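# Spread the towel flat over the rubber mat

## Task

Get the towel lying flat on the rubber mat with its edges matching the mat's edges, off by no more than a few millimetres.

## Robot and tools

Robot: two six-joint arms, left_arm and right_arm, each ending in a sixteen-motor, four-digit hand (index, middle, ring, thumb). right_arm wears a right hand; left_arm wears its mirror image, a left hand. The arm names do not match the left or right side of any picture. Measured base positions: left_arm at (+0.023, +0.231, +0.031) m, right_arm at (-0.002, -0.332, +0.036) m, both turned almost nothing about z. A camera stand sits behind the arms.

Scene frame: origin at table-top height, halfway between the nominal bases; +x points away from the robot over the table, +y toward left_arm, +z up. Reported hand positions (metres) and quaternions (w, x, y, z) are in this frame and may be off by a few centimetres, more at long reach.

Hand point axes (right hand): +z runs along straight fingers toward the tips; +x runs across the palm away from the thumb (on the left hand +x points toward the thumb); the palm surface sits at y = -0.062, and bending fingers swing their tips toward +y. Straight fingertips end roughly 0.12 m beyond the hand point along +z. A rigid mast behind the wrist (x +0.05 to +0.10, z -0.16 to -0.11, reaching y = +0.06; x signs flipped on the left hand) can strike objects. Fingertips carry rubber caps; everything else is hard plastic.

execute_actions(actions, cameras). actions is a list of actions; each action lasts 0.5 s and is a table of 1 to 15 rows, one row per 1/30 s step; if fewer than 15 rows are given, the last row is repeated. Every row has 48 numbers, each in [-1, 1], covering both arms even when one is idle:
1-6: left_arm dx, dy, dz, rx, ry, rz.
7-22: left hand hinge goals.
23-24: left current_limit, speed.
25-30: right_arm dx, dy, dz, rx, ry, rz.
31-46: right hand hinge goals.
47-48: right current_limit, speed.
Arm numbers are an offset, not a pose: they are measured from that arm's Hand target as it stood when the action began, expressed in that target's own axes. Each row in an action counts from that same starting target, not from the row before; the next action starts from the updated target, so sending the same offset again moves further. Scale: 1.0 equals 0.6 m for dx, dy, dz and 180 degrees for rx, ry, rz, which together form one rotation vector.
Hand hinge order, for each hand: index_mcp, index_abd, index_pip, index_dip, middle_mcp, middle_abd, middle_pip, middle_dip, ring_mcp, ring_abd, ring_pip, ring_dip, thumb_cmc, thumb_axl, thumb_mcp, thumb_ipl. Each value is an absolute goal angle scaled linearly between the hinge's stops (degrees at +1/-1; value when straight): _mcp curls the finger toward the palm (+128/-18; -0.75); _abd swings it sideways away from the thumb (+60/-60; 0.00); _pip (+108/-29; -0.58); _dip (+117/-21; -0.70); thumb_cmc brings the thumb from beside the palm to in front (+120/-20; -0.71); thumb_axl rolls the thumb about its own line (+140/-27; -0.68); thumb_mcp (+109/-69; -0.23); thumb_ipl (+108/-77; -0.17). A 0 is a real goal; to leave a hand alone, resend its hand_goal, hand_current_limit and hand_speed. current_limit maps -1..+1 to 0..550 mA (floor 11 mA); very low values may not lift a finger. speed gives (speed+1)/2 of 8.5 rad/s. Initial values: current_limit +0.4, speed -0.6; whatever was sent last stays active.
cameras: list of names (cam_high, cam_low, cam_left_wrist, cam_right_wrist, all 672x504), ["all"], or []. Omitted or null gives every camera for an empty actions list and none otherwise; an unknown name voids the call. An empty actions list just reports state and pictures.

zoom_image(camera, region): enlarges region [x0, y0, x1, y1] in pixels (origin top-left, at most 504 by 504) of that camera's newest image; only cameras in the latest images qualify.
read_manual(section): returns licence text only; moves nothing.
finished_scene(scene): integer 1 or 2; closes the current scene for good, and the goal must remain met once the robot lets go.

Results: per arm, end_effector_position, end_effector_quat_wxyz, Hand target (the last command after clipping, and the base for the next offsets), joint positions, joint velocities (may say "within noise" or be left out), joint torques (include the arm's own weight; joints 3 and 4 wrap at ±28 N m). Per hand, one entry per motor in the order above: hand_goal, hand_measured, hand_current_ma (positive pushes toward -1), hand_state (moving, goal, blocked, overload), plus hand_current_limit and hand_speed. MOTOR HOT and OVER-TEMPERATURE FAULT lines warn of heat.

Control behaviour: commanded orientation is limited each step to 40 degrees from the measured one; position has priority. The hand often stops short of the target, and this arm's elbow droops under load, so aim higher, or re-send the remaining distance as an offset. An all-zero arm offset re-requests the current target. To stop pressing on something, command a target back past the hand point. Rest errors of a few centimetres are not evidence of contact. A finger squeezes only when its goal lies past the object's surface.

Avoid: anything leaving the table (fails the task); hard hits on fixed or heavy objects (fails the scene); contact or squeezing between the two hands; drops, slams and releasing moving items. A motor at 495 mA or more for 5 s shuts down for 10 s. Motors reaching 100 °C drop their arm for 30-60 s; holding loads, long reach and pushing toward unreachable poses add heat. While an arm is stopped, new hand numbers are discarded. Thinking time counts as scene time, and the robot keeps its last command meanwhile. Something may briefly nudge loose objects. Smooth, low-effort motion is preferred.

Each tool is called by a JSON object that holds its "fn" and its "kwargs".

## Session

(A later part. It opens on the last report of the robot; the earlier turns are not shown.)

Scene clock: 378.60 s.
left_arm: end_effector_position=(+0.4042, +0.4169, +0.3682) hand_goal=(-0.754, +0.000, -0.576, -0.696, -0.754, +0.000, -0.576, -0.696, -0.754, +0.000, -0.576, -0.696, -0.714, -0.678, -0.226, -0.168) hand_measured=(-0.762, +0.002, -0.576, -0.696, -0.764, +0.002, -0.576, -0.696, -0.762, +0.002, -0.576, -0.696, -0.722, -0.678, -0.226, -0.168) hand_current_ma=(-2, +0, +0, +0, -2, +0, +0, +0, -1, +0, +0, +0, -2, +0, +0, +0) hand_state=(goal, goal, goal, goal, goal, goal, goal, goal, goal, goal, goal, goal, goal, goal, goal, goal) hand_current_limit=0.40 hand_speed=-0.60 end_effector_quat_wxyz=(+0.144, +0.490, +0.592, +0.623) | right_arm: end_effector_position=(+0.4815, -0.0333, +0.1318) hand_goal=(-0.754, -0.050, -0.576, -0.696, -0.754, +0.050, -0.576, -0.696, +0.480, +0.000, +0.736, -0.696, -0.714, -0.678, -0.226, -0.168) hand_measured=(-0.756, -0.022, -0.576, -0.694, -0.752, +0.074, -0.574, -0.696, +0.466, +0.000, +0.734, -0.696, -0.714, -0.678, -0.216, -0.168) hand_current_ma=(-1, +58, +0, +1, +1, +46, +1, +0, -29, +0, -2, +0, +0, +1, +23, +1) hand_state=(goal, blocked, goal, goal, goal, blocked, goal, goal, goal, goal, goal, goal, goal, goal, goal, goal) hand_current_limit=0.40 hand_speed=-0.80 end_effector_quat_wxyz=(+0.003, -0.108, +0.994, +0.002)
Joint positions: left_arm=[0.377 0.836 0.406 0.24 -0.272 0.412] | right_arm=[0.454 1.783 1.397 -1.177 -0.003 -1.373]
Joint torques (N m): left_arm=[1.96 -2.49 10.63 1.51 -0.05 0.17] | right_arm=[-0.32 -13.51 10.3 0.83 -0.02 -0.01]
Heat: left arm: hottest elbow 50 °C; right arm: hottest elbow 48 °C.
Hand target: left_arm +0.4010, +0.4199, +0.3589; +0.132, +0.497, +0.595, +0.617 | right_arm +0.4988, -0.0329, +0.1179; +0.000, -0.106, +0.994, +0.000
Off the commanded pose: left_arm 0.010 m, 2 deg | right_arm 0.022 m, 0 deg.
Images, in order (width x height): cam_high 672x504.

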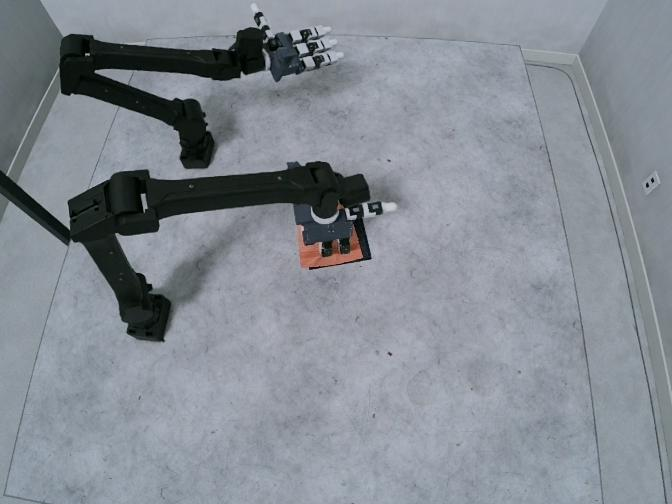

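{"fn": "execute_actions", "kwargs": {"actions": [[[0,0,0,0,0,0,-0.754,0,-0.576,-0.696,-0.754,0,-0.576,-0.696,-0.754,0,-0.576,-0.696,-0.714,-0.678,-0.226,-0.168,0.4,-0.6,-0.025,0,0,0,0,0,-0.754,-0.05,-0.576,-0.696,-0.754,0.05,-0.576,-0.696,0.48,0,0.737,-0.696,-0.714,-0.678,-0.226,-0.168,0.4,-0.8]]], "cameras": ["cam_high"]}}

{"fn": "zoom_image", "kwargs": {"camera": "cam_high", "region": [255, 170, 395, 310]}}

Scene clock: 382.27 s.
left_arm: end_effector_position=(+0.4042, +0.4169, +0.3682) hand_goal=(-0.754, +0.000, -0.576, -0.696, -0.754, +0.000, -0.576, -0.696, -0.754, +0.000, -0.576, -0.696, -0.714, -0.678, -0.226, -0.168) hand_measured=(-0.762, +0.002, -0.576, -0.696, -0.764, +0.002, -0.576, -0.696, -0.762, +0.002, -0.576, -0.696, -0.722, -0.678, -0.226, -0.168) hand_current_ma=(-2, +0, +0, +0, -2, +0, +0, +0, -1, +0, +0, +0, -2, +0, +0, +0) hand_state=(goal, goal, goal, goal, goal, goal, goal, goal, goal, goal, goal, goal, goal, goal, goal, goal) hand_current_limit=0.40 hand_speed=-0.60 end_effector_quat_wxyz=(+0.144, +0.490, +0.592, +0.623) | right_arm: end_effector_position=(+0.4904, -0.0314, +0.1319) hand_goal=(-0.754, -0.050, -0.576, -0.696, -0.754, +0.050, -0.576, -0.696, +0.480, +0.000, +0.736, -0.696, -0.714, -0.678, -0.226, -0.168) hand_measured=(-0.758, +0.026, -0.578, -0.696, -0.754, +0.074, -0.576, -0.696, +0.466, +0.000, +0.734, -0.696, -0.714, -0.678, -0.216, -0.168) hand_current_ma=(-5, +209, -2, +0, +1, +46, +1, +0, -29, +0, -2, +0, +0, +1, +23, +1) hand_state=(goal, blocked, goal, goal, goal, blocked, goal, goal, goal, goal, goal, goal, goal, goal, goal, goal) hand_current_limit=0.40 hand_speed=-0.80 end_effector_quat_wxyz=(-0.004, -0.110, +0.994, +0.000)
Joint positions: left_arm=[0.377 0.836 0.406 0.24 -0.272 0.412] | right_arm=[0.451 1.813 1.442 -1.206 -0.003 -1.38]
Joint torques (N m): left_arm=[1.96 -2.9 10.56 1.5 -0.08 0.14] | right_arm=[-0.38 -13.74 10.84 1.28 -0.02 -0.02]
Heat: left arm: hottest elbow 50 °C; right arm: hottest elbow 48 °C.
Hand target: left_arm +0.4010, +0.4199, +0.3589; +0.132, +0.497, +0.595, +0.617 | right_arm +0.5134, -0.0297, +0.1180; +0.000, -0.106, +0.994, +0.000
Off the commanded pose: left_arm 0.010 m, 2 deg | right_arm 0.027 m, 1 deg.
Images, in order (width x height): cam_high 672x504.

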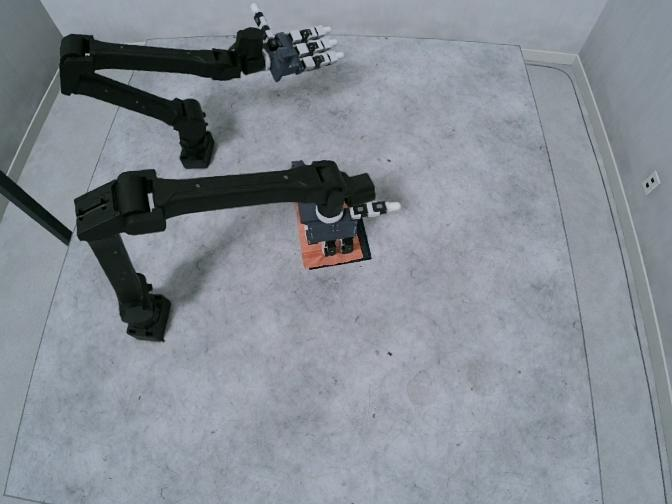

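Scaled by 3.600.

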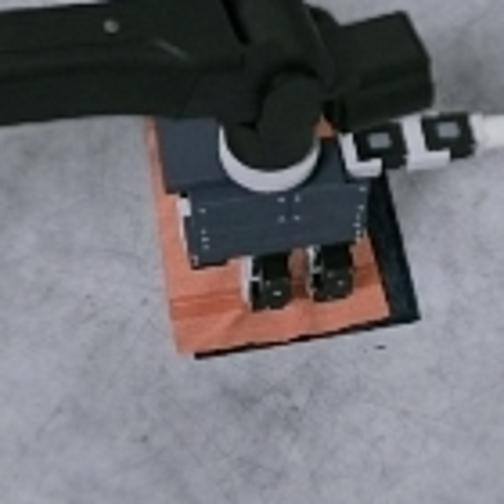

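{"fn": "zoom_image", "kwargs": {"camera": "cam_high", "region": [295, 225, 375, 285]}}

Scaled by 6.300.

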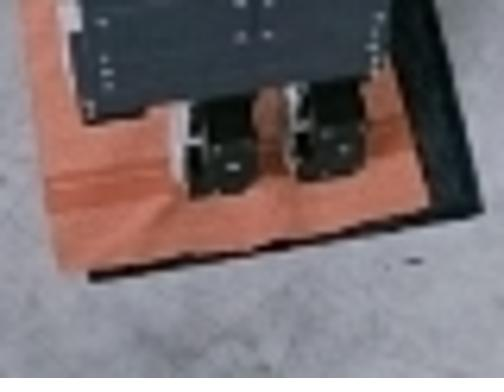

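{"fn": "execute_actions", "kwargs": {"actions": [[[0,0,0,0,0,0,-0.754,0,-0.576,-0.696,-0.754,0,-0.576,-0.696,-0.754,0,-0.576,-0.696,-0.714,-0.678,-0.226,-0.168,0.4,-0.6,0.0381,0.0053,0,0,0,0,-0.754,-0.05,-0.576,-0.696,-0.754,0.05,-0.576,-0.696,0.48,0,0.737,-0.696,-0.714,-0.678,-0.226,-0.168,0.4,-0.8]],[[0,0,0,0,0,0,-0.754,0,-0.576,-0.696,-0.754,0,-0.576,-0.696,-0.754,0,-0.576,-0.696,-0.714,-0.678,-0.226,-0.168,0.4,-0.6,-0.066,0.023,-0.09,-0.0092,-0.0264,0,-0.754,-0.05,-0.576,-0.696,-0.754,0.05,-0.576,-0.696,0.48,0,0.737,-0.696,-0.714,-0.678,-0.226,-0.168,0.4,-0.8]],[[0,0,0,0,0,0,-0.754,0,-0.576,-0.696,-0.754,0,-0.576,-0.696,-0.754,0,-0.576,-0.696,-0.714,-0.678,-0.226,-0.168,0.4,-0.6,0,0.05,-0.08,0.0092,0.0264,0,-0.754,0.2,-0.576,-0.696,-0.754,-0.2,-0.576,-0.696,0.48,0,0.737,-0.696,-0.714,-0.678,-0.226,-0.168,0.4,-0.8]],[[0,0,0,0,0,0,-0.754,0,-0.576,-0.696,-0.754,0,-0.576,-0.696,-0.754,0,-0.576,-0.696,-0.714,-0.678,-0.226,-0.168,0.4,-0.6,0,0.1,0,0,0,0,-0.754,0.2,-0.576,-0.696,-0.754,-0.2,-0.576,-0.696,0.48,0,0.737,-0.696,-0.714,-0.678,-0.226,-0.168,0.4,-0.8]]], "cameras": ["cam_high"]}}

{"fn": "zoom_image", "kwargs": {"camera": "cam_high", "region": [255, 170, 395, 310]}}

Scene clock: 406.40 s.
left_arm: end_effector_position=(+0.4042, +0.4169, +0.3682) hand_goal=(-0.754, +0.000, -0.576, -0.696, -0.754, +0.000, -0.576, -0.696, -0.754, +0.000, -0.576, -0.696, -0.714, -0.678, -0.226, -0.168) hand_measured=(-0.762, +0.002, -0.576, -0.696, -0.764, +0.002, -0.576, -0.696, -0.762, +0.002, -0.576, -0.696, -0.722, -0.678, -0.226, -0.168) hand_current_ma=(-2, +0, +0, +0, -2, +0, +0, +0, -1, +0, +0, +0, -2, +0, +0, +0) hand_state=(goal, goal, goal, goal, goal, goal, goal, goal, goal, goal, goal, goal, goal, goal, goal, goal) hand_current_limit=0.40 hand_speed=-0.60 end_effector_quat_wxyz=(+0.144, +0.490, +0.592, +0.623) | right_arm: end_effector_position=(+0.4846, +0.0716, +0.2013) hand_goal=(-0.754, +0.200, -0.576, -0.696, -0.754, -0.200, -0.576, -0.696, +0.480, +0.000, +0.736, -0.696, -0.714, -0.678, -0.226, -0.168) hand_measured=(-0.754, +0.100, -0.578, -0.696, -0.752, -0.100, -0.576, -0.696, +0.466, +0.000, +0.734, -0.696, -0.714, -0.678, -0.216, -0.168) hand_current_ma=(+0, -294, -2, +0, +2, +297, +1, +0, -29, +0, -2, +0, +0, +1, +23, +1) hand_state=(goal, blocked, goal, goal, goal, blocked, goal, goal, goal, goal, goal, goal, goal, goal, goal, goal) hand_current_limit=0.40 hand_speed=-0.80 end_effector_quat_wxyz=(-0.019, -0.115, +0.993, -0.008)
Joint positions: left_arm=[0.377 0.836 0.406 0.24 -0.272 0.412] | right_arm=[0.618 1.903 1.766 -1.475 -0.002 -1.224]
Joint torques (N m): left_arm=[1.79 -2.9 10.55 1.51 -0.07 0.17] | right_arm=[-0.15 -20.42 12.29 0.02 -0.04 0.11]
Heat: left arm: hottest elbow 50 °C; right arm: hottest elbow 47 °C.
Hand target: left_arm +0.4010, +0.4199, +0.3589; +0.132, +0.497, +0.595, +0.617 | right_arm +0.5034, +0.0762, +0.2207; +0.000, -0.106, +0.994, +0.000
Off the commanded pose: left_arm 0.010 m, 2 deg | right_arm 0.027 m, 3 deg.
Images, in order (width x height): cam_high 672x504.

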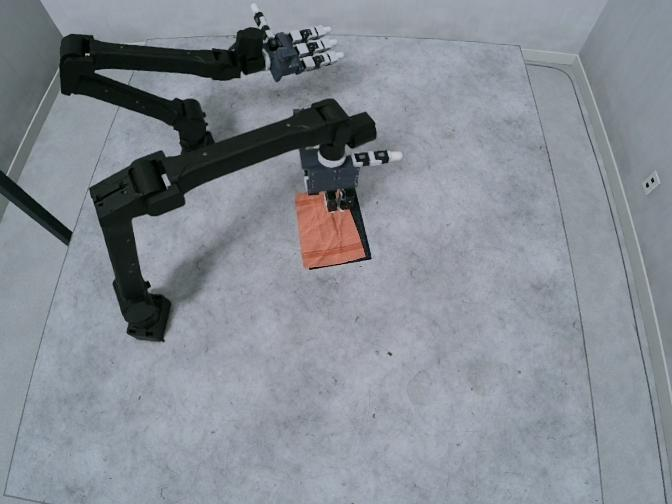

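Scaled by 3.600.

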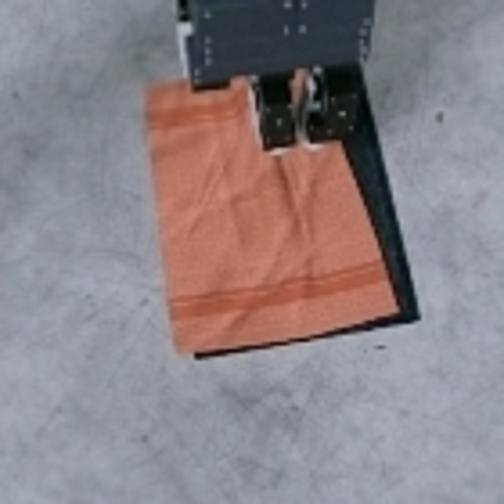

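{"fn": "execute_actions", "kwargs": {"actions": [[[0,0,0,0,0,0,-0.754,0,-0.576,-0.696,-0.754,0,-0.576,-0.696,-0.754,0,-0.576,-0.696,-0.714,-0.678,-0.226,-0.168,0.4,-0.6,-0.0618,0.0242,0.0178,-0.0125,-0.0251,0,-0.754,0.2,-0.576,-0.696,-0.754,-0.2,-0.576,-0.696,0.48,0,0.737,-0.696,-0.714,-0.678,-0.226,-0.168,0.4,-0.8]],[[0,0,0,0,0,0,-0.754,0,-0.576,-0.696,-0.754,0,-0.576,-0.696,-0.754,0,-0.576,-0.696,-0.714,-0.678,-0.226,-0.168,0.4,-0.6,0,0,0.0633,0,0,0,-0.754,0.2,-0.576,-0.696,-0.754,-0.2,-0.576,-0.696,0.48,0,0.737,-0.696,-0.714,-0.678,-0.226,-0.168,0.4,-0.8]]], "cameras": ["cam_high"]}}

{"fn": "zoom_image", "kwargs": {"camera": "cam_high", "region": [255, 170, 395, 310]}}

Scene clock: 416.80 s.
left_arm: end_effector_position=(+0.4042, +0.4169, +0.3682) hand_goal=(-0.754, +0.000, -0.576, -0.696, -0.754, +0.000, -0.576, -0.696, -0.754, +0.000, -0.576, -0.696, -0.714, -0.678, -0.226, -0.168) hand_measured=(-0.762, +0.002, -0.576, -0.696, -0.764, +0.002, -0.576, -0.696, -0.762, +0.002, -0.576, -0.696, -0.722, -0.678, -0.226, -0.168) hand_current_ma=(-2, +0, +0, +0, -2, +0, +0, +0, -1, +0, +0, +0, -2, +0, +0, +0) hand_state=(goal, goal, goal, goal, goal, goal, goal, goal, goal, goal, goal, goal, goal, goal, goal, goal) hand_current_limit=0.40 hand_speed=-0.60 end_effector_quat_wxyz=(+0.144, +0.490, +0.592, +0.623) | right_arm: end_effector_position=(+0.5313, +0.1009, +0.1729) hand_goal=(-0.754, +0.200, -0.576, -0.696, -0.754, -0.200, -0.576, -0.696, +0.480, +0.000, +0.736, -0.696, -0.714, -0.678, -0.226, -0.168) hand_measured=(-0.754, +0.100, -0.578, -0.696, -0.752, -0.100, -0.576, -0.696, +0.466, +0.000, +0.734, -0.696, -0.714, -0.678, -0.216, -0.168) hand_current_ma=(+0, -294, -2, +0, +2, +297, +1, +0, -29, +0, -2, +0, +0, +1, +23, +1) hand_state=(goal, blocked, goal, goal, goal, blocked, goal, goal, goal, goal, goal, goal, goal, goal, goal, goal) hand_current_limit=0.40 hand_speed=-0.80 end_effector_quat_wxyz=(+0.034, -0.114, +0.993, +0.020)
Joint positions: left_arm=[0.377 0.836 0.406 0.24 -0.272 0.412] | right_arm=[0.616 1.989 1.806 -1.308 -0.006 -1.223]
Joint torques (N m): left_arm=[2.08 -2.67 10.58 1.5 -0.07 0.17] | right_arm=[-0.09 -22.18 8.73 1.03 -0.27 0.13]
Heat: left arm: hottest elbow 50 °C; right arm: hottest elbow 47 °C.
Hand target: left_arm +0.4010, +0.4199, +0.3589; +0.132, +0.497, +0.595, +0.617 | right_arm +0.5395, +0.1002, +0.1723; +0.038, -0.106, +0.993, +0.024
Off the commanded pose: left_arm 0.010 m, 2 deg | right_arm 0.008 m, 1 deg.
Images, in order (width x height): cam_high 672x504.

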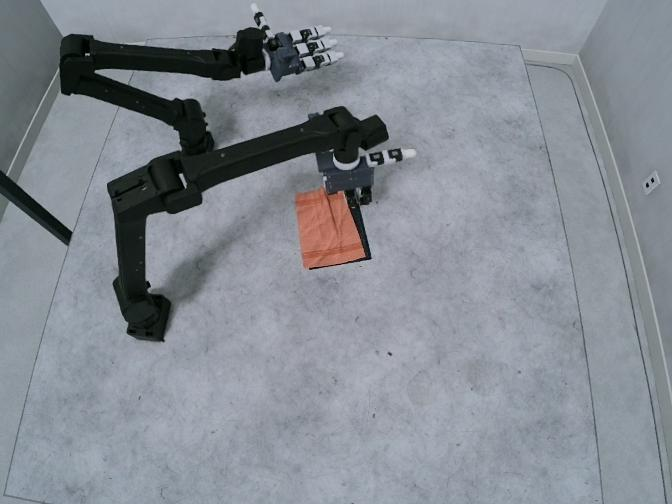

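Scaled by 3.600.

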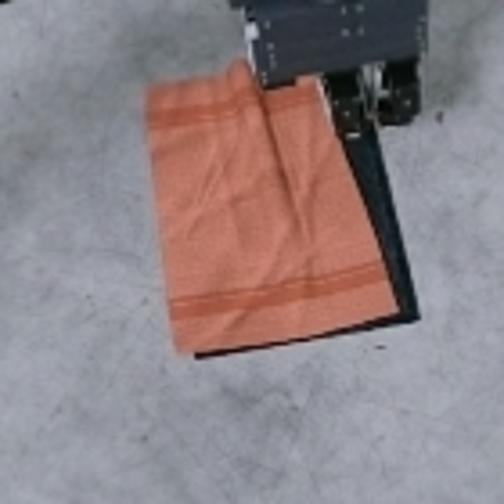

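{"fn": "execute_actions", "kwargs": {"actions": [[[0,0,0,0,0,0,-0.754,0,-0.576,-0.696,-0.754,0,-0.576,-0.696,-0.754,0,-0.576,-0.696,-0.714,-0.678,-0.226,-0.168,0.4,-0.6,0.005,-0.033,0,0,0,0,-0.754,0.2,-0.576,-0.696,-0.754,-0.2,-0.576,-0.696,0.48,0,0.737,-0.696,-0.714,-0.678,-0.226,-0.168,0.4,-0.8]],[[0,0,0,0,0,0,-0.754,0,-0.576,-0.696,-0.754,0,-0.576,-0.696,-0.754,0,-0.576,-0.696,-0.714,-0.678,-0.226,-0.168,0.4,-0.6,0.0724,-0.036,0.0835,0.0125,0.0251,0,-0.754,0.2,-0.576,-0.696,-0.754,-0.2,-0.576,-0.696,0.48,0,0.737,-0.696,-0.714,-0.678,-0.226,-0.168,0.4,-0.8]]], "cameras": ["cam_high"]}}

{"fn": "zoom_image", "kwargs": {"camera": "cam_high", "region": [255, 170, 395, 310]}}

Scene clock: 431.83 s.
left_arm: end_effector_position=(+0.4042, +0.4169, +0.3682) hand_goal=(-0.754, +0.000, -0.576, -0.696, -0.754, +0.000, -0.576, -0.696, -0.754, +0.000, -0.576, -0.696, -0.714, -0.678, -0.226, -0.168) hand_measured=(-0.762, +0.002, -0.576, -0.696, -0.764, +0.002, -0.576, -0.696, -0.762, +0.002, -0.576, -0.696, -0.722, -0.678, -0.226, -0.168) hand_current_ma=(-2, +0, +0, +0, -2, +0, +0, +0, -1, +0, +0, +0, -2, +0, +0, +0) hand_state=(goal, goal, goal, goal, goal, goal, goal, goal, goal, goal, goal, goal, goal, goal, goal, goal) hand_current_limit=0.40 hand_speed=-0.60 end_effector_quat_wxyz=(+0.144, +0.490, +0.592, +0.623) | right_arm: end_effector_position=(+0.5095, +0.0617, +0.1339) hand_goal=(-0.754, +0.200, -0.576, -0.696, -0.754, -0.200, -0.576, -0.696, +0.480, +0.000, +0.736, -0.696, -0.714, -0.678, -0.226, -0.168) hand_measured=(-0.750, +0.090, -0.574, -0.694, -0.748, -0.118, -0.572, -0.692, +0.466, +0.000, +0.734, -0.696, -0.714, -0.678, -0.216, -0.166) hand_current_ma=(+5, -333, +2, +2, +12, +226, +5, +4, -30, +0, -2, +0, +0, +1, +23, +2) hand_state=(goal, blocked, goal, goal, goal, blocked, goal, goal, goal, goal, goal, goal, goal, goal, goal, goal) hand_current_limit=0.40 hand_speed=-0.80 end_effector_quat_wxyz=(+0.014, -0.107, +0.994, +0.007)
Joint positions: left_arm=[0.377 0.836 0.406 0.24 -0.272 0.412] | right_arm=[0.583 1.937 1.627 -1.23 -0.002 -1.243]
Joint torques (N m): left_arm=[1.79 -2.55 10.56 1.54 -0.08 0.16] | right_arm=[-0.09 -19.9 6.11 0.68 -0.05 -0.01]
Heat: left arm: hottest elbow 50 °C; right arm: hottest elbow 46 °C.
Hand target: left_arm +0.4010, +0.4199, +0.3589; +0.132, +0.497, +0.595, +0.617 | right_arm +0.5063, +0.0529, +0.1171; +0.001, -0.106, +0.994, +0.000
Off the commanded pose: left_arm 0.010 m, 2 deg | right_arm 0.019 m, 2 deg.
Images, in order (width x height): cam_high 672x504.

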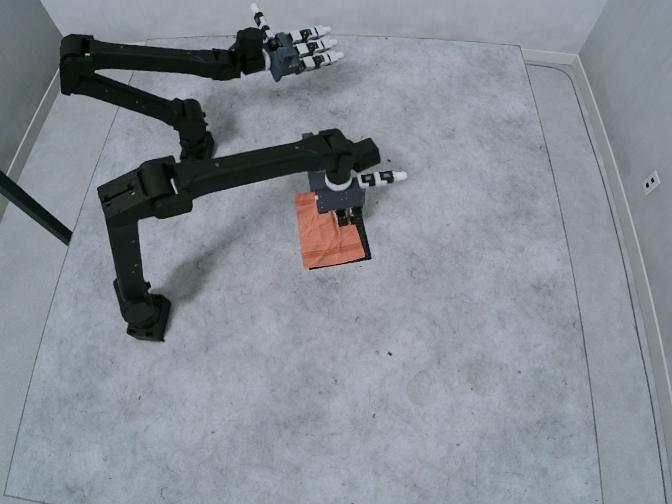

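Scaled by 3.600.

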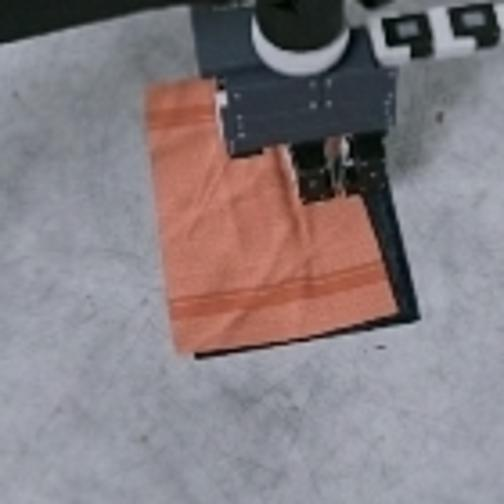

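{"fn": "execute_actions", "kwargs": {"actions": [[[0,0,0,0,0,0,-0.754,0,-0.576,-0.696,-0.754,0,-0.576,-0.696,-0.754,0,-0.576,-0.696,-0.714,-0.678,-0.226,-0.168,0.4,-0.6,-0.0717,0.0432,-0.09,-0.012,-0.0253,0,-0.754,0.2,-0.576,-0.696,-0.754,-0.2,-0.576,-0.696,0.48,0,0.737,-0.696,-0.714,-0.678,-0.226,-0.168,0.4,-0.8]],[[0,0,0,0,0,0,-0.754,0,-0.576,-0.696,-0.754,0,-0.576,-0.696,-0.754,0,-0.576,-0.696,-0.714,-0.678,-0.226,-0.168,0.4,-0.6,0.037,0,0,0,0,0,-0.754,0.2,-0.576,-0.696,-0.754,-0.2,-0.576,-0.696,0.48,0,0.737,-0.696,-0.714,-0.678,-0.226,-0.168,0.4,-0.8]],[[0,0,0,0,0,0,-0.754,0,-0.576,-0.696,-0.754,0,-0.576,-0.696,-0.754,0,-0.576,-0.696,-0.714,-0.678,-0.226,-0.168,0.4,-0.6,0.073,-0.0347,0.09,0.012,0.0253,0,-0.754,0.2,-0.576,-0.696,-0.754,-0.2,-0.576,-0.696,0.48,0,0.737,-0.696,-0.714,-0.678,-0.226,-0.168,0.4,-0.8]]], "cameras": ["cam_high"]}}

{"fn": "zoom_image", "kwargs": {"camera": "cam_high", "region": [255, 170, 395, 310]}}

Scene clock: 455.00 s.
left_arm: end_effector_position=(+0.4042, +0.4169, +0.3682) hand_goal=(-0.754, +0.000, -0.576, -0.696, -0.754, +0.000, -0.576, -0.696, -0.754, +0.000, -0.576, -0.696, -0.714, -0.678, -0.226, -0.168) hand_measured=(-0.762, +0.002, -0.576, -0.696, -0.764, +0.002, -0.576, -0.696, -0.762, +0.002, -0.576, -0.696, -0.722, -0.678, -0.226, -0.168) hand_current_ma=(-2, +0, +0, +0, -2, +0, +0, +0, -1, +0, +0, +0, -2, +0, +0, +0) hand_state=(goal, goal, goal, goal, goal, goal, goal, goal, goal, goal, goal, goal, goal, goal, goal, goal) hand_current_limit=0.40 hand_speed=-0.60 end_effector_quat_wxyz=(+0.144, +0.490, +0.592, +0.623) | right_arm: end_effector_position=(+0.4971, +0.0593, +0.1334) hand_goal=(-0.754, +0.200, -0.576, -0.696, -0.754, -0.200, -0.576, -0.696, +0.480, +0.000, +0.736, -0.696, -0.714, -0.678, -0.226, -0.168) hand_measured=(-0.750, +0.080, -0.574, -0.694, -0.746, -0.126, -0.572, -0.692, +0.466, +0.000, +0.734, -0.696, -0.714, -0.678, -0.216, -0.166) hand_current_ma=(+7, -371, +3, +3, +14, +199, +6, +5, -30, +0, -2, +0, +0, +1, +23, +2) hand_state=(goal, blocked, goal, goal, goal, blocked, goal, goal, goal, goal, goal, goal, goal, goal, goal, goal) hand_current_limit=0.40 hand_speed=-0.80 end_effector_quat_wxyz=(+0.020, -0.106, +0.994, +0.010)
Joint positions: left_arm=[0.377 0.836 0.406 0.24 -0.272 0.412] | right_arm=[0.591 1.899 1.566 -1.193 0 -1.233]
Joint torques (N m): left_arm=[2.02 -2.61 10.52 1.58 -0.08 0.17] | right_arm=[0.97 -19.19 5.74 0.57 -0.08 0.11]
Heat: left arm: hottest elbow 50 °C; right arm: hottest elbow 45 °C.
Hand target: left_arm +0.4010, +0.4199, +0.3589; +0.132, +0.497, +0.595, +0.617 | right_arm +0.4868, +0.0560, +0.1113; +0.001, -0.106, +0.994, +0.000
Off the commanded pose: left_arm 0.010 m, 2 deg | right_arm 0.025 m, 2 deg.
Images, in order (width x height): cam_high 672x504.

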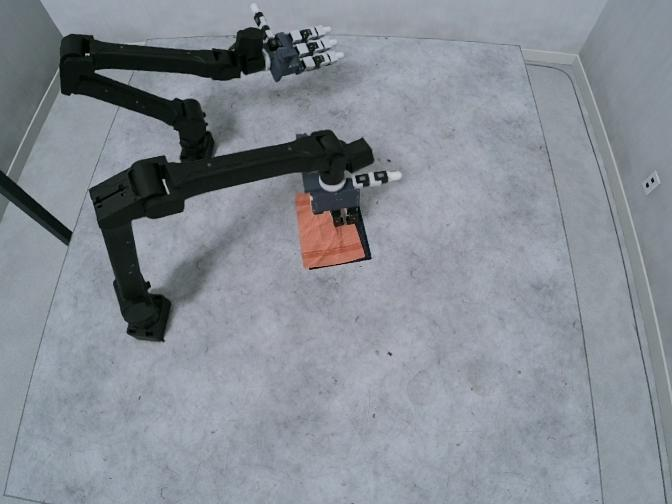

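Scaled by 3.600.

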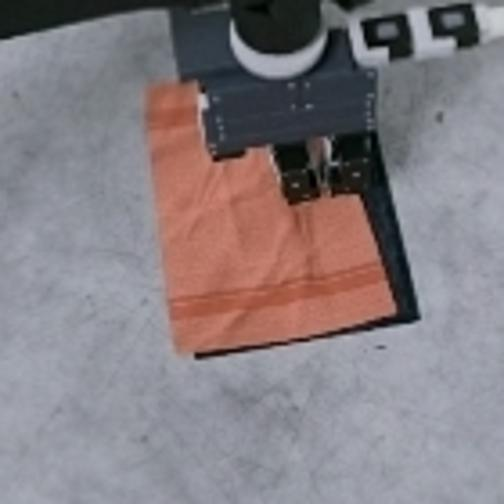

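{"fn": "execute_actions", "kwargs": {"actions": [[[0,0,0,0,0,0,-0.754,0,-0.576,-0.696,-0.754,0,-0.576,-0.696,-0.754,0,-0.576,-0.696,-0.714,-0.678,-0.226,-0.168,0.4,-0.6,-0.0333,0,0,0,0,0,-0.754,0.2,-0.576,-0.696,-0.754,-0.2,-0.576,-0.696,0.48,0,0.737,-0.696,-0.714,-0.678,-0.226,-0.168,0.4,-0.8]],[[0,0,0,0,0,0,-0.754,0,-0.576,-0.696,-0.754,0,-0.576,-0.696,-0.754,0,-0.576,-0.696,-0.714,-0.678,-0.226,-0.168,0.4,-0.6,-0.025,0,0,0,0,0,-0.754,0.2,-0.576,-0.696,-0.754,-0.2,-0.576,-0.696,0.48,0,0.737,-0.696,-0.714,-0.678,-0.226,-0.168,0.4,-0.8]]], "cameras": ["cam_high"]}}

{"fn": "zoom_image", "kwargs": {"camera": "cam_high", "region": [255, 170, 395, 310]}}

Scene clock: 460.87 s.
left_arm: end_effector_position=(+0.4042, +0.4169, +0.3682) hand_goal=(-0.754, +0.000, -0.576, -0.696, -0.754, +0.000, -0.576, -0.696, -0.754, +0.000, -0.576, -0.696, -0.714, -0.678, -0.226, -0.168) hand_measured=(-0.762, +0.002, -0.576, -0.696, -0.764, +0.002, -0.576, -0.696, -0.762, +0.002, -0.576, -0.696, -0.722, -0.678, -0.226, -0.168) hand_current_ma=(-2, +0, +0, +0, -2, +0, +0, +0, -1, +0, +0, +0, -2, +0, +0, +0) hand_state=(goal, goal, goal, goal, goal, goal, goal, goal, goal, goal, goal, goal, goal, goal, goal, goal) hand_current_limit=0.40 hand_speed=-0.60 end_effector_quat_wxyz=(+0.144, +0.490, +0.592, +0.623) | right_arm: end_effector_position=(+0.5038, +0.0622, +0.1328) hand_goal=(-0.754, +0.200, -0.576, -0.696, -0.754, -0.200, -0.576, -0.696, +0.480, +0.000, +0.736, -0.696, -0.714, -0.678, -0.226, -0.168) hand_measured=(-0.756, +0.088, -0.578, -0.696, -0.754, -0.116, -0.576, -0.694, +0.466, +0.000, +0.734, -0.696, -0.714, -0.678, -0.216, -0.166) hand_current_ma=(-4, -339, -2, +0, +0, +233, +0, +2, -30, +0, -2, +0, +0, +1, +23, +2) hand_state=(goal, blocked, goal, goal, goal, blocked, goal, goal, goal, goal, goal, goal, goal, goal, goal, goal) hand_current_limit=0.40 hand_speed=-0.80 end_effector_quat_wxyz=(+0.006, -0.108, +0.994, +0.003)
Joint positions: left_arm=[0.377 0.836 0.406 0.24 -0.272 0.412] | right_arm=[0.589 1.936 1.626 -1.247 -0.001 -1.24]
Joint torques (N m): left_arm=[1.79 -2.67 10.51 1.55 -0.07 0.17] | right_arm=[-0.38 -15.68 10.54 0.98 -0.08 -0.02]
Heat: left arm: hottest elbow 50 °C; right arm: hottest elbow 45 °C.
Hand target: left_arm +0.4010, +0.4199, +0.3589; +0.132, +0.497, +0.595, +0.617 | right_arm +0.5210, +0.0636, +0.1113; +0.001, -0.106, +0.994, +0.000
Off the commanded pose: left_arm 0.010 m, 2 deg | right_arm 0.028 m, 1 deg.
Images, in order (width x height): cam_high 672x504.

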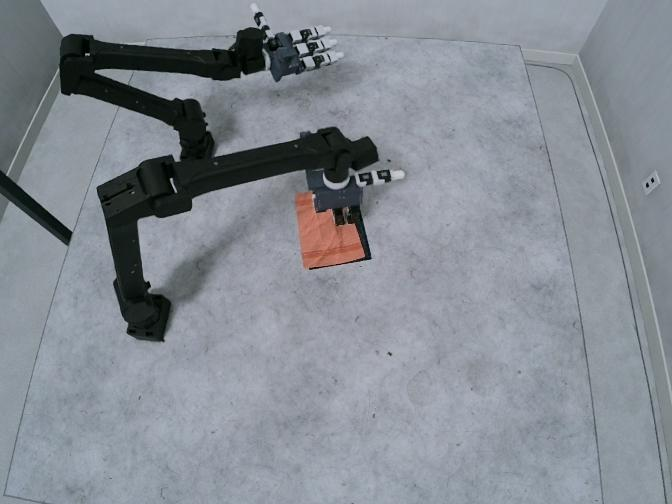

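Scaled by 3.600.

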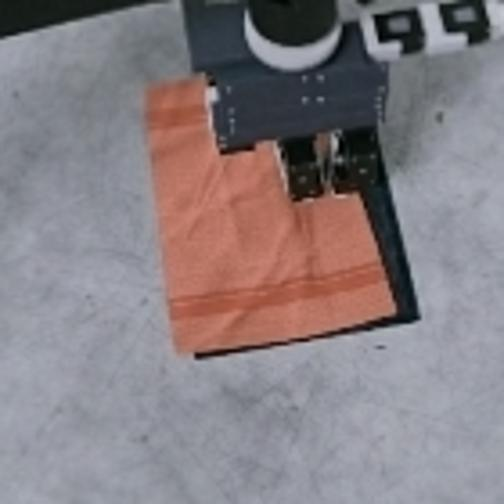

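Slack being taken. Continue.

{"fn": "execute_actions", "kwargs": {"actions": [[[0,0,0,0,0,0,-0.754,0,-0.576,-0.696,-0.754,0,-0.576,-0.696,-0.754,0,-0.576,-0.696,-0.714,-0.678,-0.226,-0.168,0.4,-0.6,-0.0333,0,0,0,0,0,-0.754,0.2,-0.576,-0.696,-0.754,-0.2,-0.576,-0.696,0.48,0,0.737,-0.696,-0.714,-0.678,-0.226,-0.168,0.4,-0.8]]], "cameras": ["cam_high"]}}

{"fn": "zoom_image", "kwargs": {"camera": "cam_high", "region": [255, 170, 395, 310]}}

Scene clock: 464.90 s.
left_arm: end_effector_position=(+0.4042, +0.4169, +0.3682) hand_goal=(-0.754, +0.000, -0.576, -0.696, -0.754, +0.000, -0.576, -0.696, -0.754, +0.000, -0.576, -0.696, -0.714, -0.678, -0.226, -0.168) hand_measured=(-0.762, +0.002, -0.576, -0.696, -0.764, +0.002, -0.576, -0.696, -0.762, +0.002, -0.576, -0.696, -0.722, -0.678, -0.226, -0.168) hand_current_ma=(-2, +0, +0, +0, -2, +0, +0, +0, -1, +0, +0, +0, -2, +0, +0, +0) hand_state=(goal, goal, goal, goal, goal, goal, goal, goal, goal, goal, goal, goal, goal, goal, goal, goal) hand_current_limit=0.40 hand_speed=-0.60 end_effector_quat_wxyz=(+0.144, +0.490, +0.592, +0.623) | right_arm: end_effector_position=(+0.5135, +0.0655, +0.1325) hand_goal=(-0.754, +0.200, -0.576, -0.696, -0.754, -0.200, -0.576, -0.696, +0.480, +0.000, +0.736, -0.696, -0.714, -0.678, -0.226, -0.168) hand_measured=(-0.760, +0.140, -0.580, -0.698, -0.756, -0.068, -0.578, -0.696, +0.466, +0.000, +0.734, -0.696, -0.714, -0.678, -0.216, -0.166) hand_current_ma=(-10, -153, -5, -2, -4, +385, -2, +0, -30, +0, -2, +0, +0, +1, +23, +2) hand_state=(goal, blocked, goal, goal, goal, blocked, goal, goal, goal, goal, goal, goal, goal, goal, goal, goal) hand_current_limit=0.40 hand_speed=-0.80 end_effector_quat_wxyz=(-0.006, -0.112, +0.994, +0.001)
Joint positions: left_arm=[0.377 0.836 0.406 0.24 -0.272 0.412] | right_arm=[0.583 1.978 1.693 -1.295 -0.006 -1.252]
Joint torques (N m): left_arm=[1.85 -2.49 10.58 1.5 -0.07 0.18] | right_arm=[-0.79 -15.62 11.17 1.74 0.16 0.02]
Heat: left arm: hottest elbow 50 °C; right arm: hottest elbow 45 °C.
Hand target: left_arm +0.4010, +0.4199, +0.3589; +0.132, +0.497, +0.595, +0.617 | right_arm +0.5406, +0.0677, +0.1114; +0.001, -0.106, +0.994, +0.000
Off the commanded pose: left_arm 0.010 m, 2 deg | right_arm 0.034 m, 1 deg.
Images, in order (width x height): cam_high 672x504.

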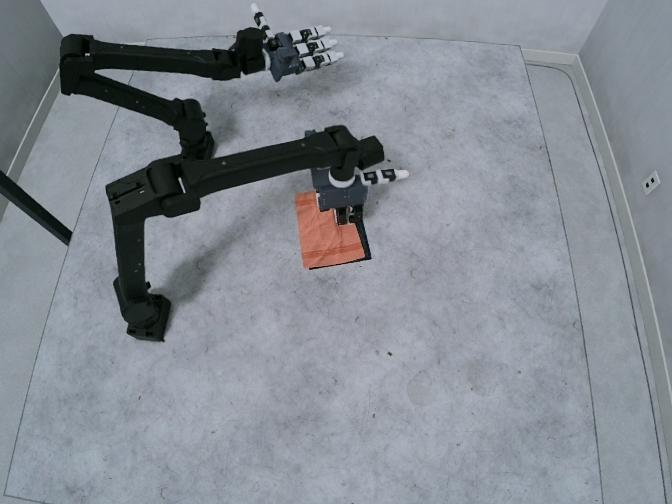

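Scaled by 3.600.

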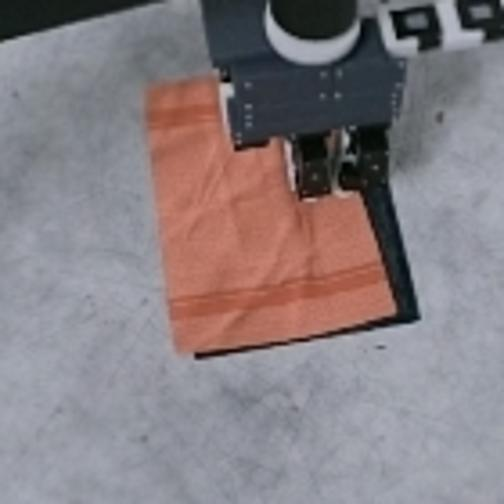

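{"fn": "zoom_image", "kwargs": {"camera": "cam_high", "region": [325, 200, 375, 240]}}

Scaled by 10.080.

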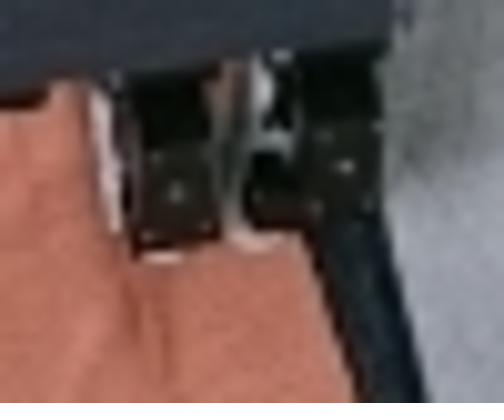

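{"fn": "execute_actions", "kwargs": {"actions": [[[0,0,0,0,0,0,-0.754,0,-0.576,-0.696,-0.754,0,-0.576,-0.696,-0.754,0,-0.576,-0.696,-0.714,-0.678,-0.226,-0.168,0.4,-0.6,-0.0333,0,0,0,0,0,-0.754,0.2,-0.576,-0.696,-0.754,-0.2,-0.576,-0.696,0.48,0,0.737,-0.696,-0.714,-0.678,-0.226,-0.168,0.4,-0.8]]], "cameras": ["cam_high"]}}

{"fn": "zoom_image", "kwargs": {"camera": "cam_high", "region": [255, 170, 395, 310]}}

{"fn": "zoom_image", "kwargs": {"camera": "cam_high", "region": [325, 200, 375, 240]}}

Scene clock: 472.83 s.
left_arm: end_effector_position=(+0.4042, +0.4169, +0.3682) hand_goal=(-0.754, +0.000, -0.576, -0.696, -0.754, +0.000, -0.576, -0.696, -0.754, +0.000, -0.576, -0.696, -0.714, -0.678, -0.226, -0.168) hand_measured=(-0.762, +0.002, -0.576, -0.696, -0.764, +0.002, -0.576, -0.696, -0.762, +0.002, -0.576, -0.696, -0.722, -0.678, -0.226, -0.168) hand_current_ma=(-2, +0, +0, +0, -2, +0, +0, +0, -1, +0, +0, +0, -2, +0, +0, +0) hand_state=(goal, goal, goal, goal, goal, goal, goal, goal, goal, goal, goal, goal, goal, goal, goal, goal) hand_current_limit=0.40 hand_speed=-0.60 end_effector_quat_wxyz=(+0.144, +0.490, +0.592, +0.623) | right_arm: end_effector_position=(+0.5276, +0.0696, +0.1319) hand_goal=(-0.754, +0.200, -0.576, -0.696, -0.754, -0.200, -0.576, -0.696, +0.480, +0.000, +0.736, -0.696, -0.714, -0.678, -0.226, -0.168) hand_measured=(-0.760, +0.206, -0.580, -0.698, -0.758, +0.004, -0.578, -0.696, +0.466, +0.000, +0.734, -0.696, -0.714, -0.678, -0.216, -0.166) hand_current_ma=(-11, +8, -6, -2, -4, +385, -2, +0, -30, +0, -2, +0, +0, +1, +23, +2) hand_state=(goal, goal, goal, goal, goal, blocked, goal, goal, goal, goal, goal, goal, goal, goal, goal, goal) hand_current_limit=0.40 hand_speed=-0.80 end_effector_quat_wxyz=(-0.013, -0.114, +0.993, +0.000)
Joint positions: left_arm=[0.377 0.836 0.406 0.24 -0.272 0.412] | right_arm=[0.575 2.026 1.769 -1.338 -0.01 -1.264]
Joint torques (N m): left_arm=[1.9 -2.55 10.59 1.55 -0.07 0.14] | right_arm=[-0.97 -16.97 11.71 2.04 0.34 0]
Heat: left arm: hottest elbow 50 °C; right arm: hottest elbow 45 °C.
Hand target: left_arm +0.4010, +0.4199, +0.3589; +0.132, +0.497, +0.595, +0.617 | right_arm +0.5600, +0.0720, +0.1113; +0.001, -0.106, +0.994, +0.000
Off the commanded pose: left_arm 0.010 m, 2 deg | right_arm 0.039 m, 2 deg.
Images, in order (width x height): cam_high 672x504.

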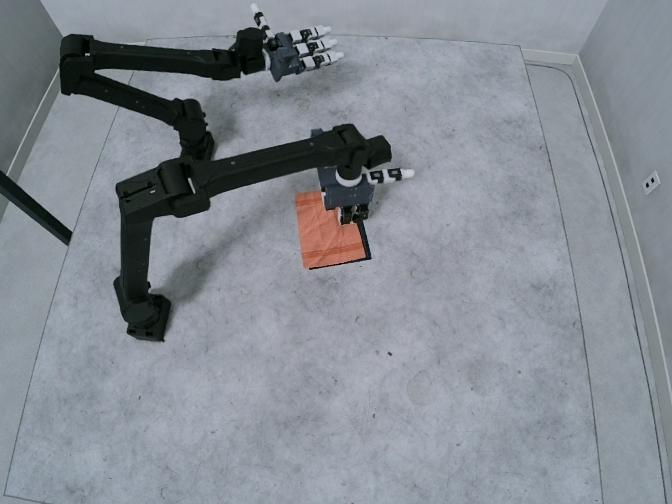

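Scaled by 3.600.

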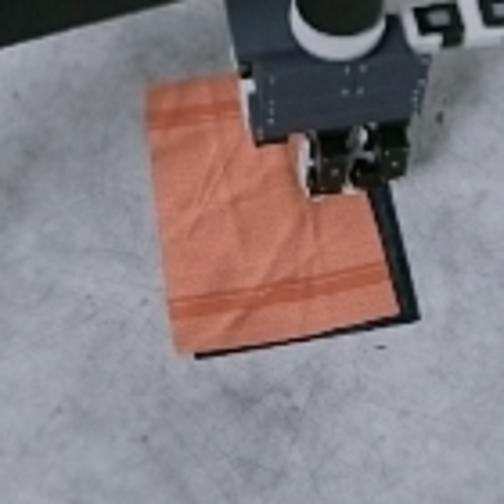

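Scaled by 10.080.

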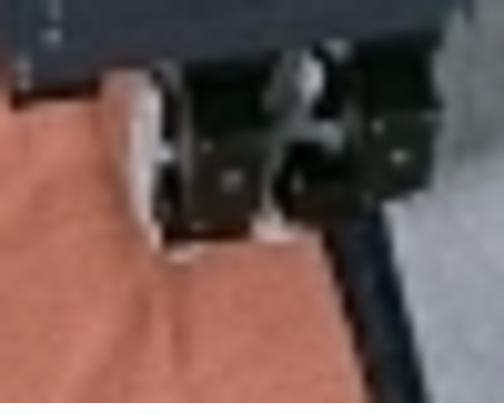

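{"fn": "execute_actions", "kwargs": {"actions": [[[0,0,0,0,0,0,-0.754,0,-0.576,-0.696,-0.754,0,-0.576,-0.696,-0.754,0,-0.576,-0.696,-0.714,-0.678,-0.226,-0.168,0.4,-0.6,-0.0333,0,0,0,0,0,-0.754,0.2,-0.576,-0.696,-0.754,-0.2,-0.576,-0.696,0.48,0,0.737,-0.696,-0.714,-0.678,-0.226,-0.168,0.4,-0.8]]], "cameras": ["cam_high"]}}

{"fn": "zoom_image", "kwargs": {"camera": "cam_high", "region": [255, 170, 395, 310]}}

{"fn": "zoom_image", "kwargs": {"camera": "cam_high", "region": [325, 200, 375, 240]}}

Scene clock: 478.43 s.
left_arm: end_effector_position=(+0.4042, +0.4169, +0.3682) hand_goal=(-0.754, +0.000, -0.576, -0.696, -0.754, +0.000, -0.576, -0.696, -0.754, +0.000, -0.576, -0.696, -0.714, -0.678, -0.226, -0.168) hand_measured=(-0.762, +0.002, -0.576, -0.696, -0.764, +0.002, -0.576, -0.696, -0.762, +0.002, -0.576, -0.696, -0.722, -0.678, -0.226, -0.168) hand_current_ma=(-2, +0, +0, +0, -2, +0, +0, +0, -1, +0, +0, +0, -2, +0, +0, +0) hand_state=(goal, goal, goal, goal, goal, goal, goal, goal, goal, goal, goal, goal, goal, goal, goal, goal) hand_current_limit=0.40 hand_speed=-0.60 end_effector_quat_wxyz=(+0.144, +0.490, +0.592, +0.623) | right_arm: end_effector_position=(+0.5472, +0.0755, +0.1324) hand_goal=(-0.754, +0.200, -0.576, -0.696, -0.754, -0.200, -0.576, -0.696, +0.480, +0.000, +0.736, -0.696, -0.714, -0.678, -0.226, -0.168) hand_measured=(-0.758, +0.214, -0.580, -0.698, -0.756, +0.014, -0.578, -0.696, +0.466, +0.000, +0.734, -0.696, -0.714, -0.678, -0.216, -0.166) hand_current_ma=(-8, +23, -6, -2, -2, +385, -3, +0, -30, +0, -2, +0, +0, +1, +23, +2) hand_state=(goal, goal, goal, goal, goal, blocked, goal, goal, goal, goal, goal, goal, goal, goal, goal, goal) hand_current_limit=0.40 hand_speed=-0.80 end_effector_quat_wxyz=(-0.013, -0.114, +0.993, +0.000)
Joint positions: left_arm=[0.377 0.836 0.406 0.24 -0.272 0.412] | right_arm=[0.567 2.081 1.86 -1.374 -0.011 -1.273]
Joint torques (N m): left_arm=[1.96 -2.73 10.5 1.58 -0.08 0.13] | right_arm=[-1.03 -18.02 11.79 2.03 0.38 0.03]
Heat: left arm: hottest elbow 50 °C; right arm: hottest elbow 46 °C.
Hand target: left_arm +0.4010, +0.4199, +0.3589; +0.132, +0.497, +0.595, +0.617 | right_arm +0.5795, +0.0762, +0.1112; +0.000, -0.106, +0.994, +0.000
Off the commanded pose: left_arm 0.010 m, 2 deg | right_arm 0.039 m, 2 deg.
Images, in order (width x height): cam_high 672x504.

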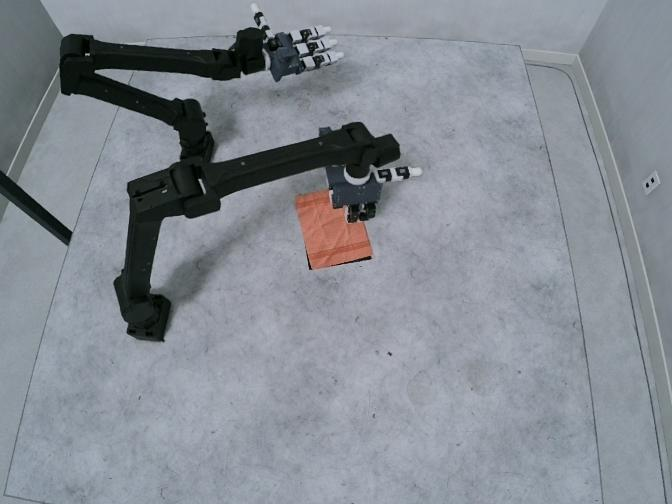

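Scaled by 3.600.

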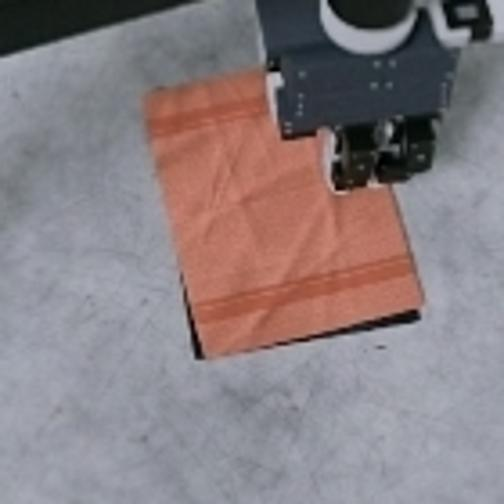

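Scaled by 10.080.

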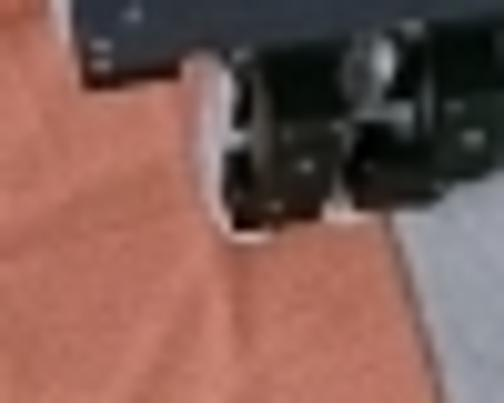

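{"fn": "execute_actions", "kwargs": {"actions": [[[0,0,0,0,0,0,-0.754,0,-0.576,-0.696,-0.754,0,-0.576,-0.696,-0.754,0,-0.576,-0.696,-0.714,-0.678,-0.226,-0.168,0.4,-0.6,0.0527,0.01,0,0,0,0,-0.754,0.2,-0.576,-0.696,-0.754,-0.2,-0.576,-0.696,0.48,0,0.737,-0.696,-0.714,-0.678,-0.226,-0.168,0.4,-0.8]],[[0,0,0,0,0,0,-0.754,0,-0.576,-0.696,-0.754,0,-0.576,-0.696,-0.754,0,-0.576,-0.696,-0.714,-0.678,-0.226,-0.168,0.4,-0.6,-0.0637,0.0289,-0.1,-0.0116,-0.0255,0,-0.754,0.2,-0.576,-0.696,-0.754,-0.2,-0.576,-0.696,0.48,0,0.737,-0.696,-0.714,-0.678,-0.226,-0.168,0.4,-0.8]],[[0,0,0,0,0,0,-0.754,0,-0.576,-0.696,-0.754,0,-0.576,-0.696,-0.754,0,-0.576,-0.696,-0.714,-0.678,-0.226,-0.168,0.4,-0.6,0,0.05,-0.08,0.0116,0.0255,0,-0.754,0.2,-0.576,-0.696,-0.754,-0.2,-0.576,-0.696,0.48,0,0.737,-0.696,-0.714,-0.678,-0.226,-0.168,0.4,-0.8]],[[0,0,0,0,0,0,-0.754,0,-0.576,-0.696,-0.754,0,-0.576,-0.696,-0.754,0,-0.576,-0.696,-0.714,-0.678,-0.226,-0.168,0.4,-0.6,0.05,0.13,0,0,0,0,-0.754,0.05,-0.576,-0.696,-0.754,-0.05,-0.576,-0.696,0.48,0,0.737,-0.696,-0.714,-0.678,-0.226,-0.168,0.4,-0.8]]], "cameras": ["cam_high", "cam_low"]}}

{"fn": "zoom_image", "kwargs": {"camera": "cam_high", "region": [255, 170, 395, 310]}}

{"fn": "zoom_image", "kwargs": {"camera": "cam_low", "region": [200, 240, 320, 300]}}

Scene clock: 494.57 s.
left_arm: end_effector_position=(+0.4042, +0.4169, +0.3682) hand_goal=(-0.754, +0.000, -0.576, -0.696, -0.754, +0.000, -0.576, -0.696, -0.754, +0.000, -0.576, -0.696, -0.714, -0.678, -0.226, -0.168) hand_measured=(-0.762, +0.002, -0.576, -0.696, -0.764, +0.002, -0.576, -0.696, -0.762, +0.002, -0.576, -0.696, -0.722, -0.678, -0.226, -0.168) hand_current_ma=(-2, +0, +0, +0, -2, +0, +0, +0, -1, +0, +0, +0, -2, +0, +0, +0) hand_state=(goal, goal, goal, goal, goal, goal, goal, goal, goal, goal, goal, goal, goal, goal, goal, goal) hand_current_limit=0.40 hand_speed=-0.60 end_effector_quat_wxyz=(+0.144, +0.490, +0.592, +0.623) | right_arm: end_effector_position=(+0.5122, +0.1905, +0.2017) hand_goal=(-0.754, +0.050, -0.576, -0.696, -0.754, -0.050, -0.576, -0.696, +0.480, +0.000, +0.736, -0.696, -0.714, -0.678, -0.226, -0.168) hand_measured=(-0.754, +0.052, -0.578, -0.698, -0.754, -0.050, -0.578, -0.696, +0.466, +0.000, +0.734, -0.696, -0.714, -0.678, -0.216, -0.166) hand_current_ma=(+1, +3, -2, -2, +1, -1, -1, +0, -30, +0, -2, +0, +0, +1, +23, +2) hand_state=(goal, goal, goal, goal, goal, goal, goal, goal, goal, goal, goal, goal, goal, goal, goal, goal) hand_current_limit=0.40 hand_speed=-0.80 end_effector_quat_wxyz=(-0.016, -0.112, +0.994, -0.010)
Joint positions: left_arm=[0.377 0.836 0.406 0.24 -0.272 0.412] | right_arm=[0.745 2.196 2.241 -1.654 -0.002 -1.091]
Joint torques (N m): left_arm=[1.96 -2.73 10.59 1.52 -0.07 0.16] | right_arm=[0.26 -24.94 12.41 0.06 0 0.12]
Heat: left arm: hottest elbow 50 °C; right arm: hottest elbow 47 °C.
Hand target: left_arm +0.4010, +0.4199, +0.3589; +0.132, +0.497, +0.595, +0.617 | right_arm +0.5255, +0.1969, +0.2202; +0.000, -0.106, +0.994, +0.000
Off the commanded pose: left_arm 0.010 m, 2 deg | right_arm 0.024 m, 2 deg.
Images, in order (width x height): cam_high 672x504, cam_low 672x504.

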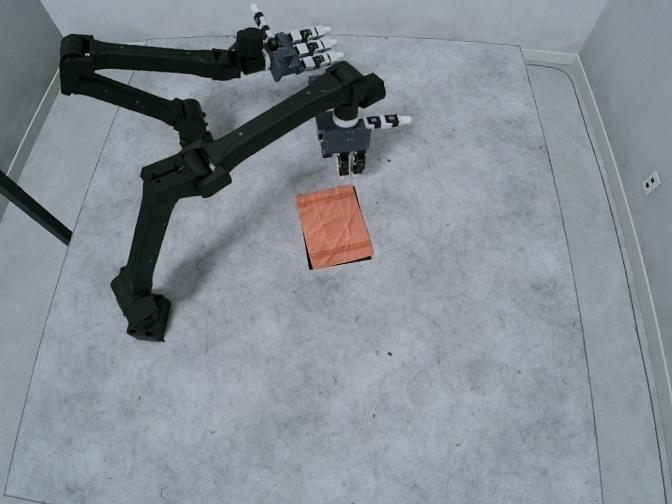

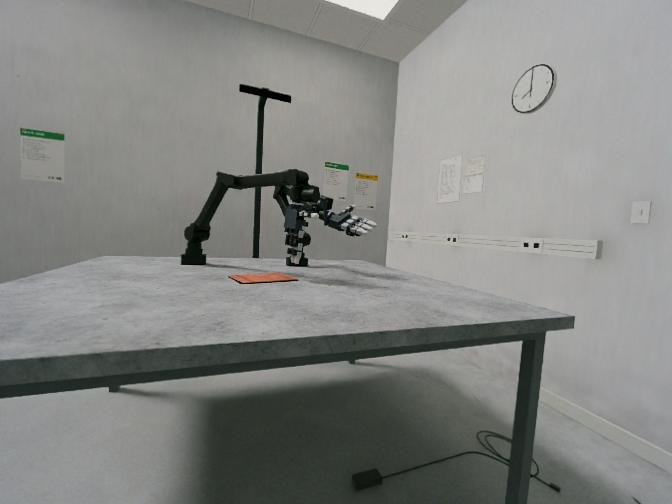

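Scaled by 3.600.

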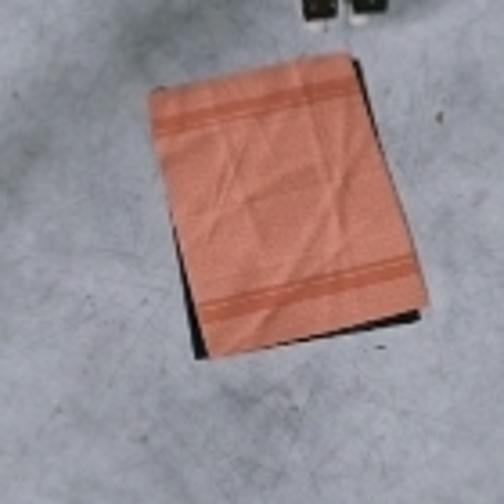

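Scaled by 4.200.

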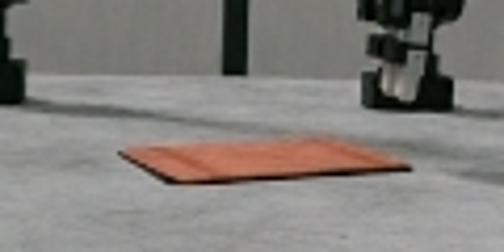

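{"fn": "zoom_image", "kwargs": {"camera": "cam_high", "region": [285, 180, 335, 220]}}

{"fn": "zoom_image", "kwargs": {"camera": "cam_high", "region": [330, 170, 380, 210]}}

{"fn": "zoom_image", "kwargs": {"camera": "cam_high", "region": [295, 235, 345, 275]}}

{"fn": "zoom_image", "kwargs": {"camera": "cam_high", "region": [340, 230, 390, 270]}}

Scaled by 10.080.

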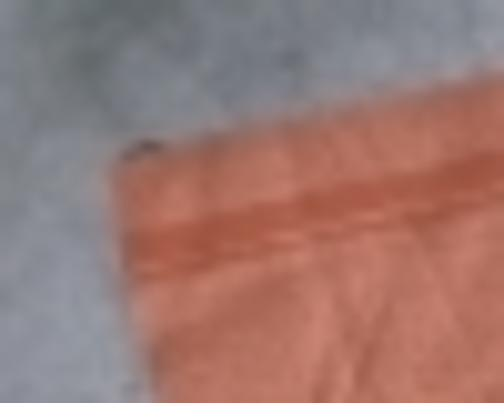

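Scaled by 10.080.

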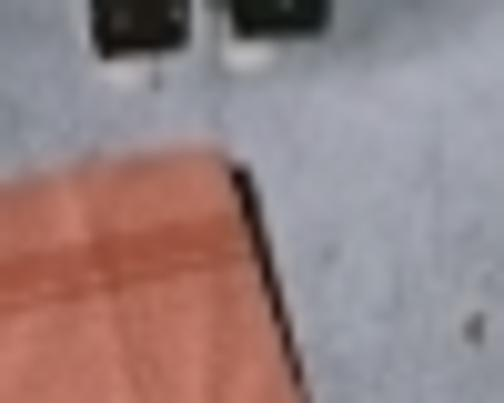

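Scaled by 10.080.

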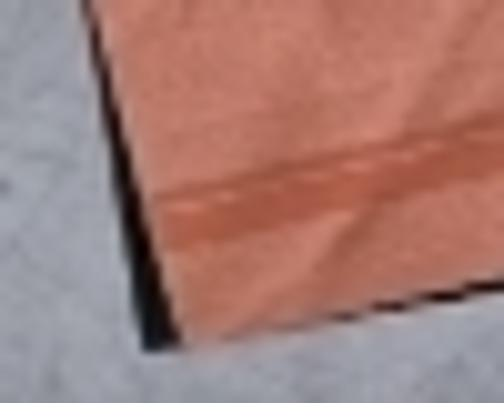

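Scaled by 10.080.

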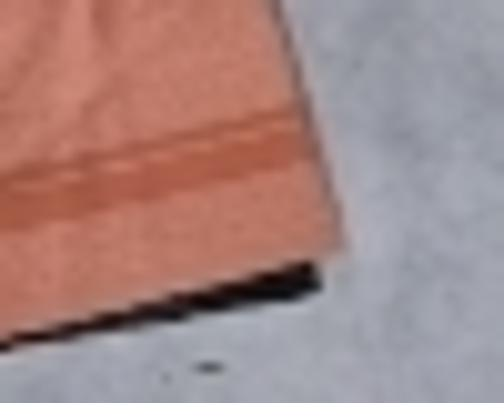

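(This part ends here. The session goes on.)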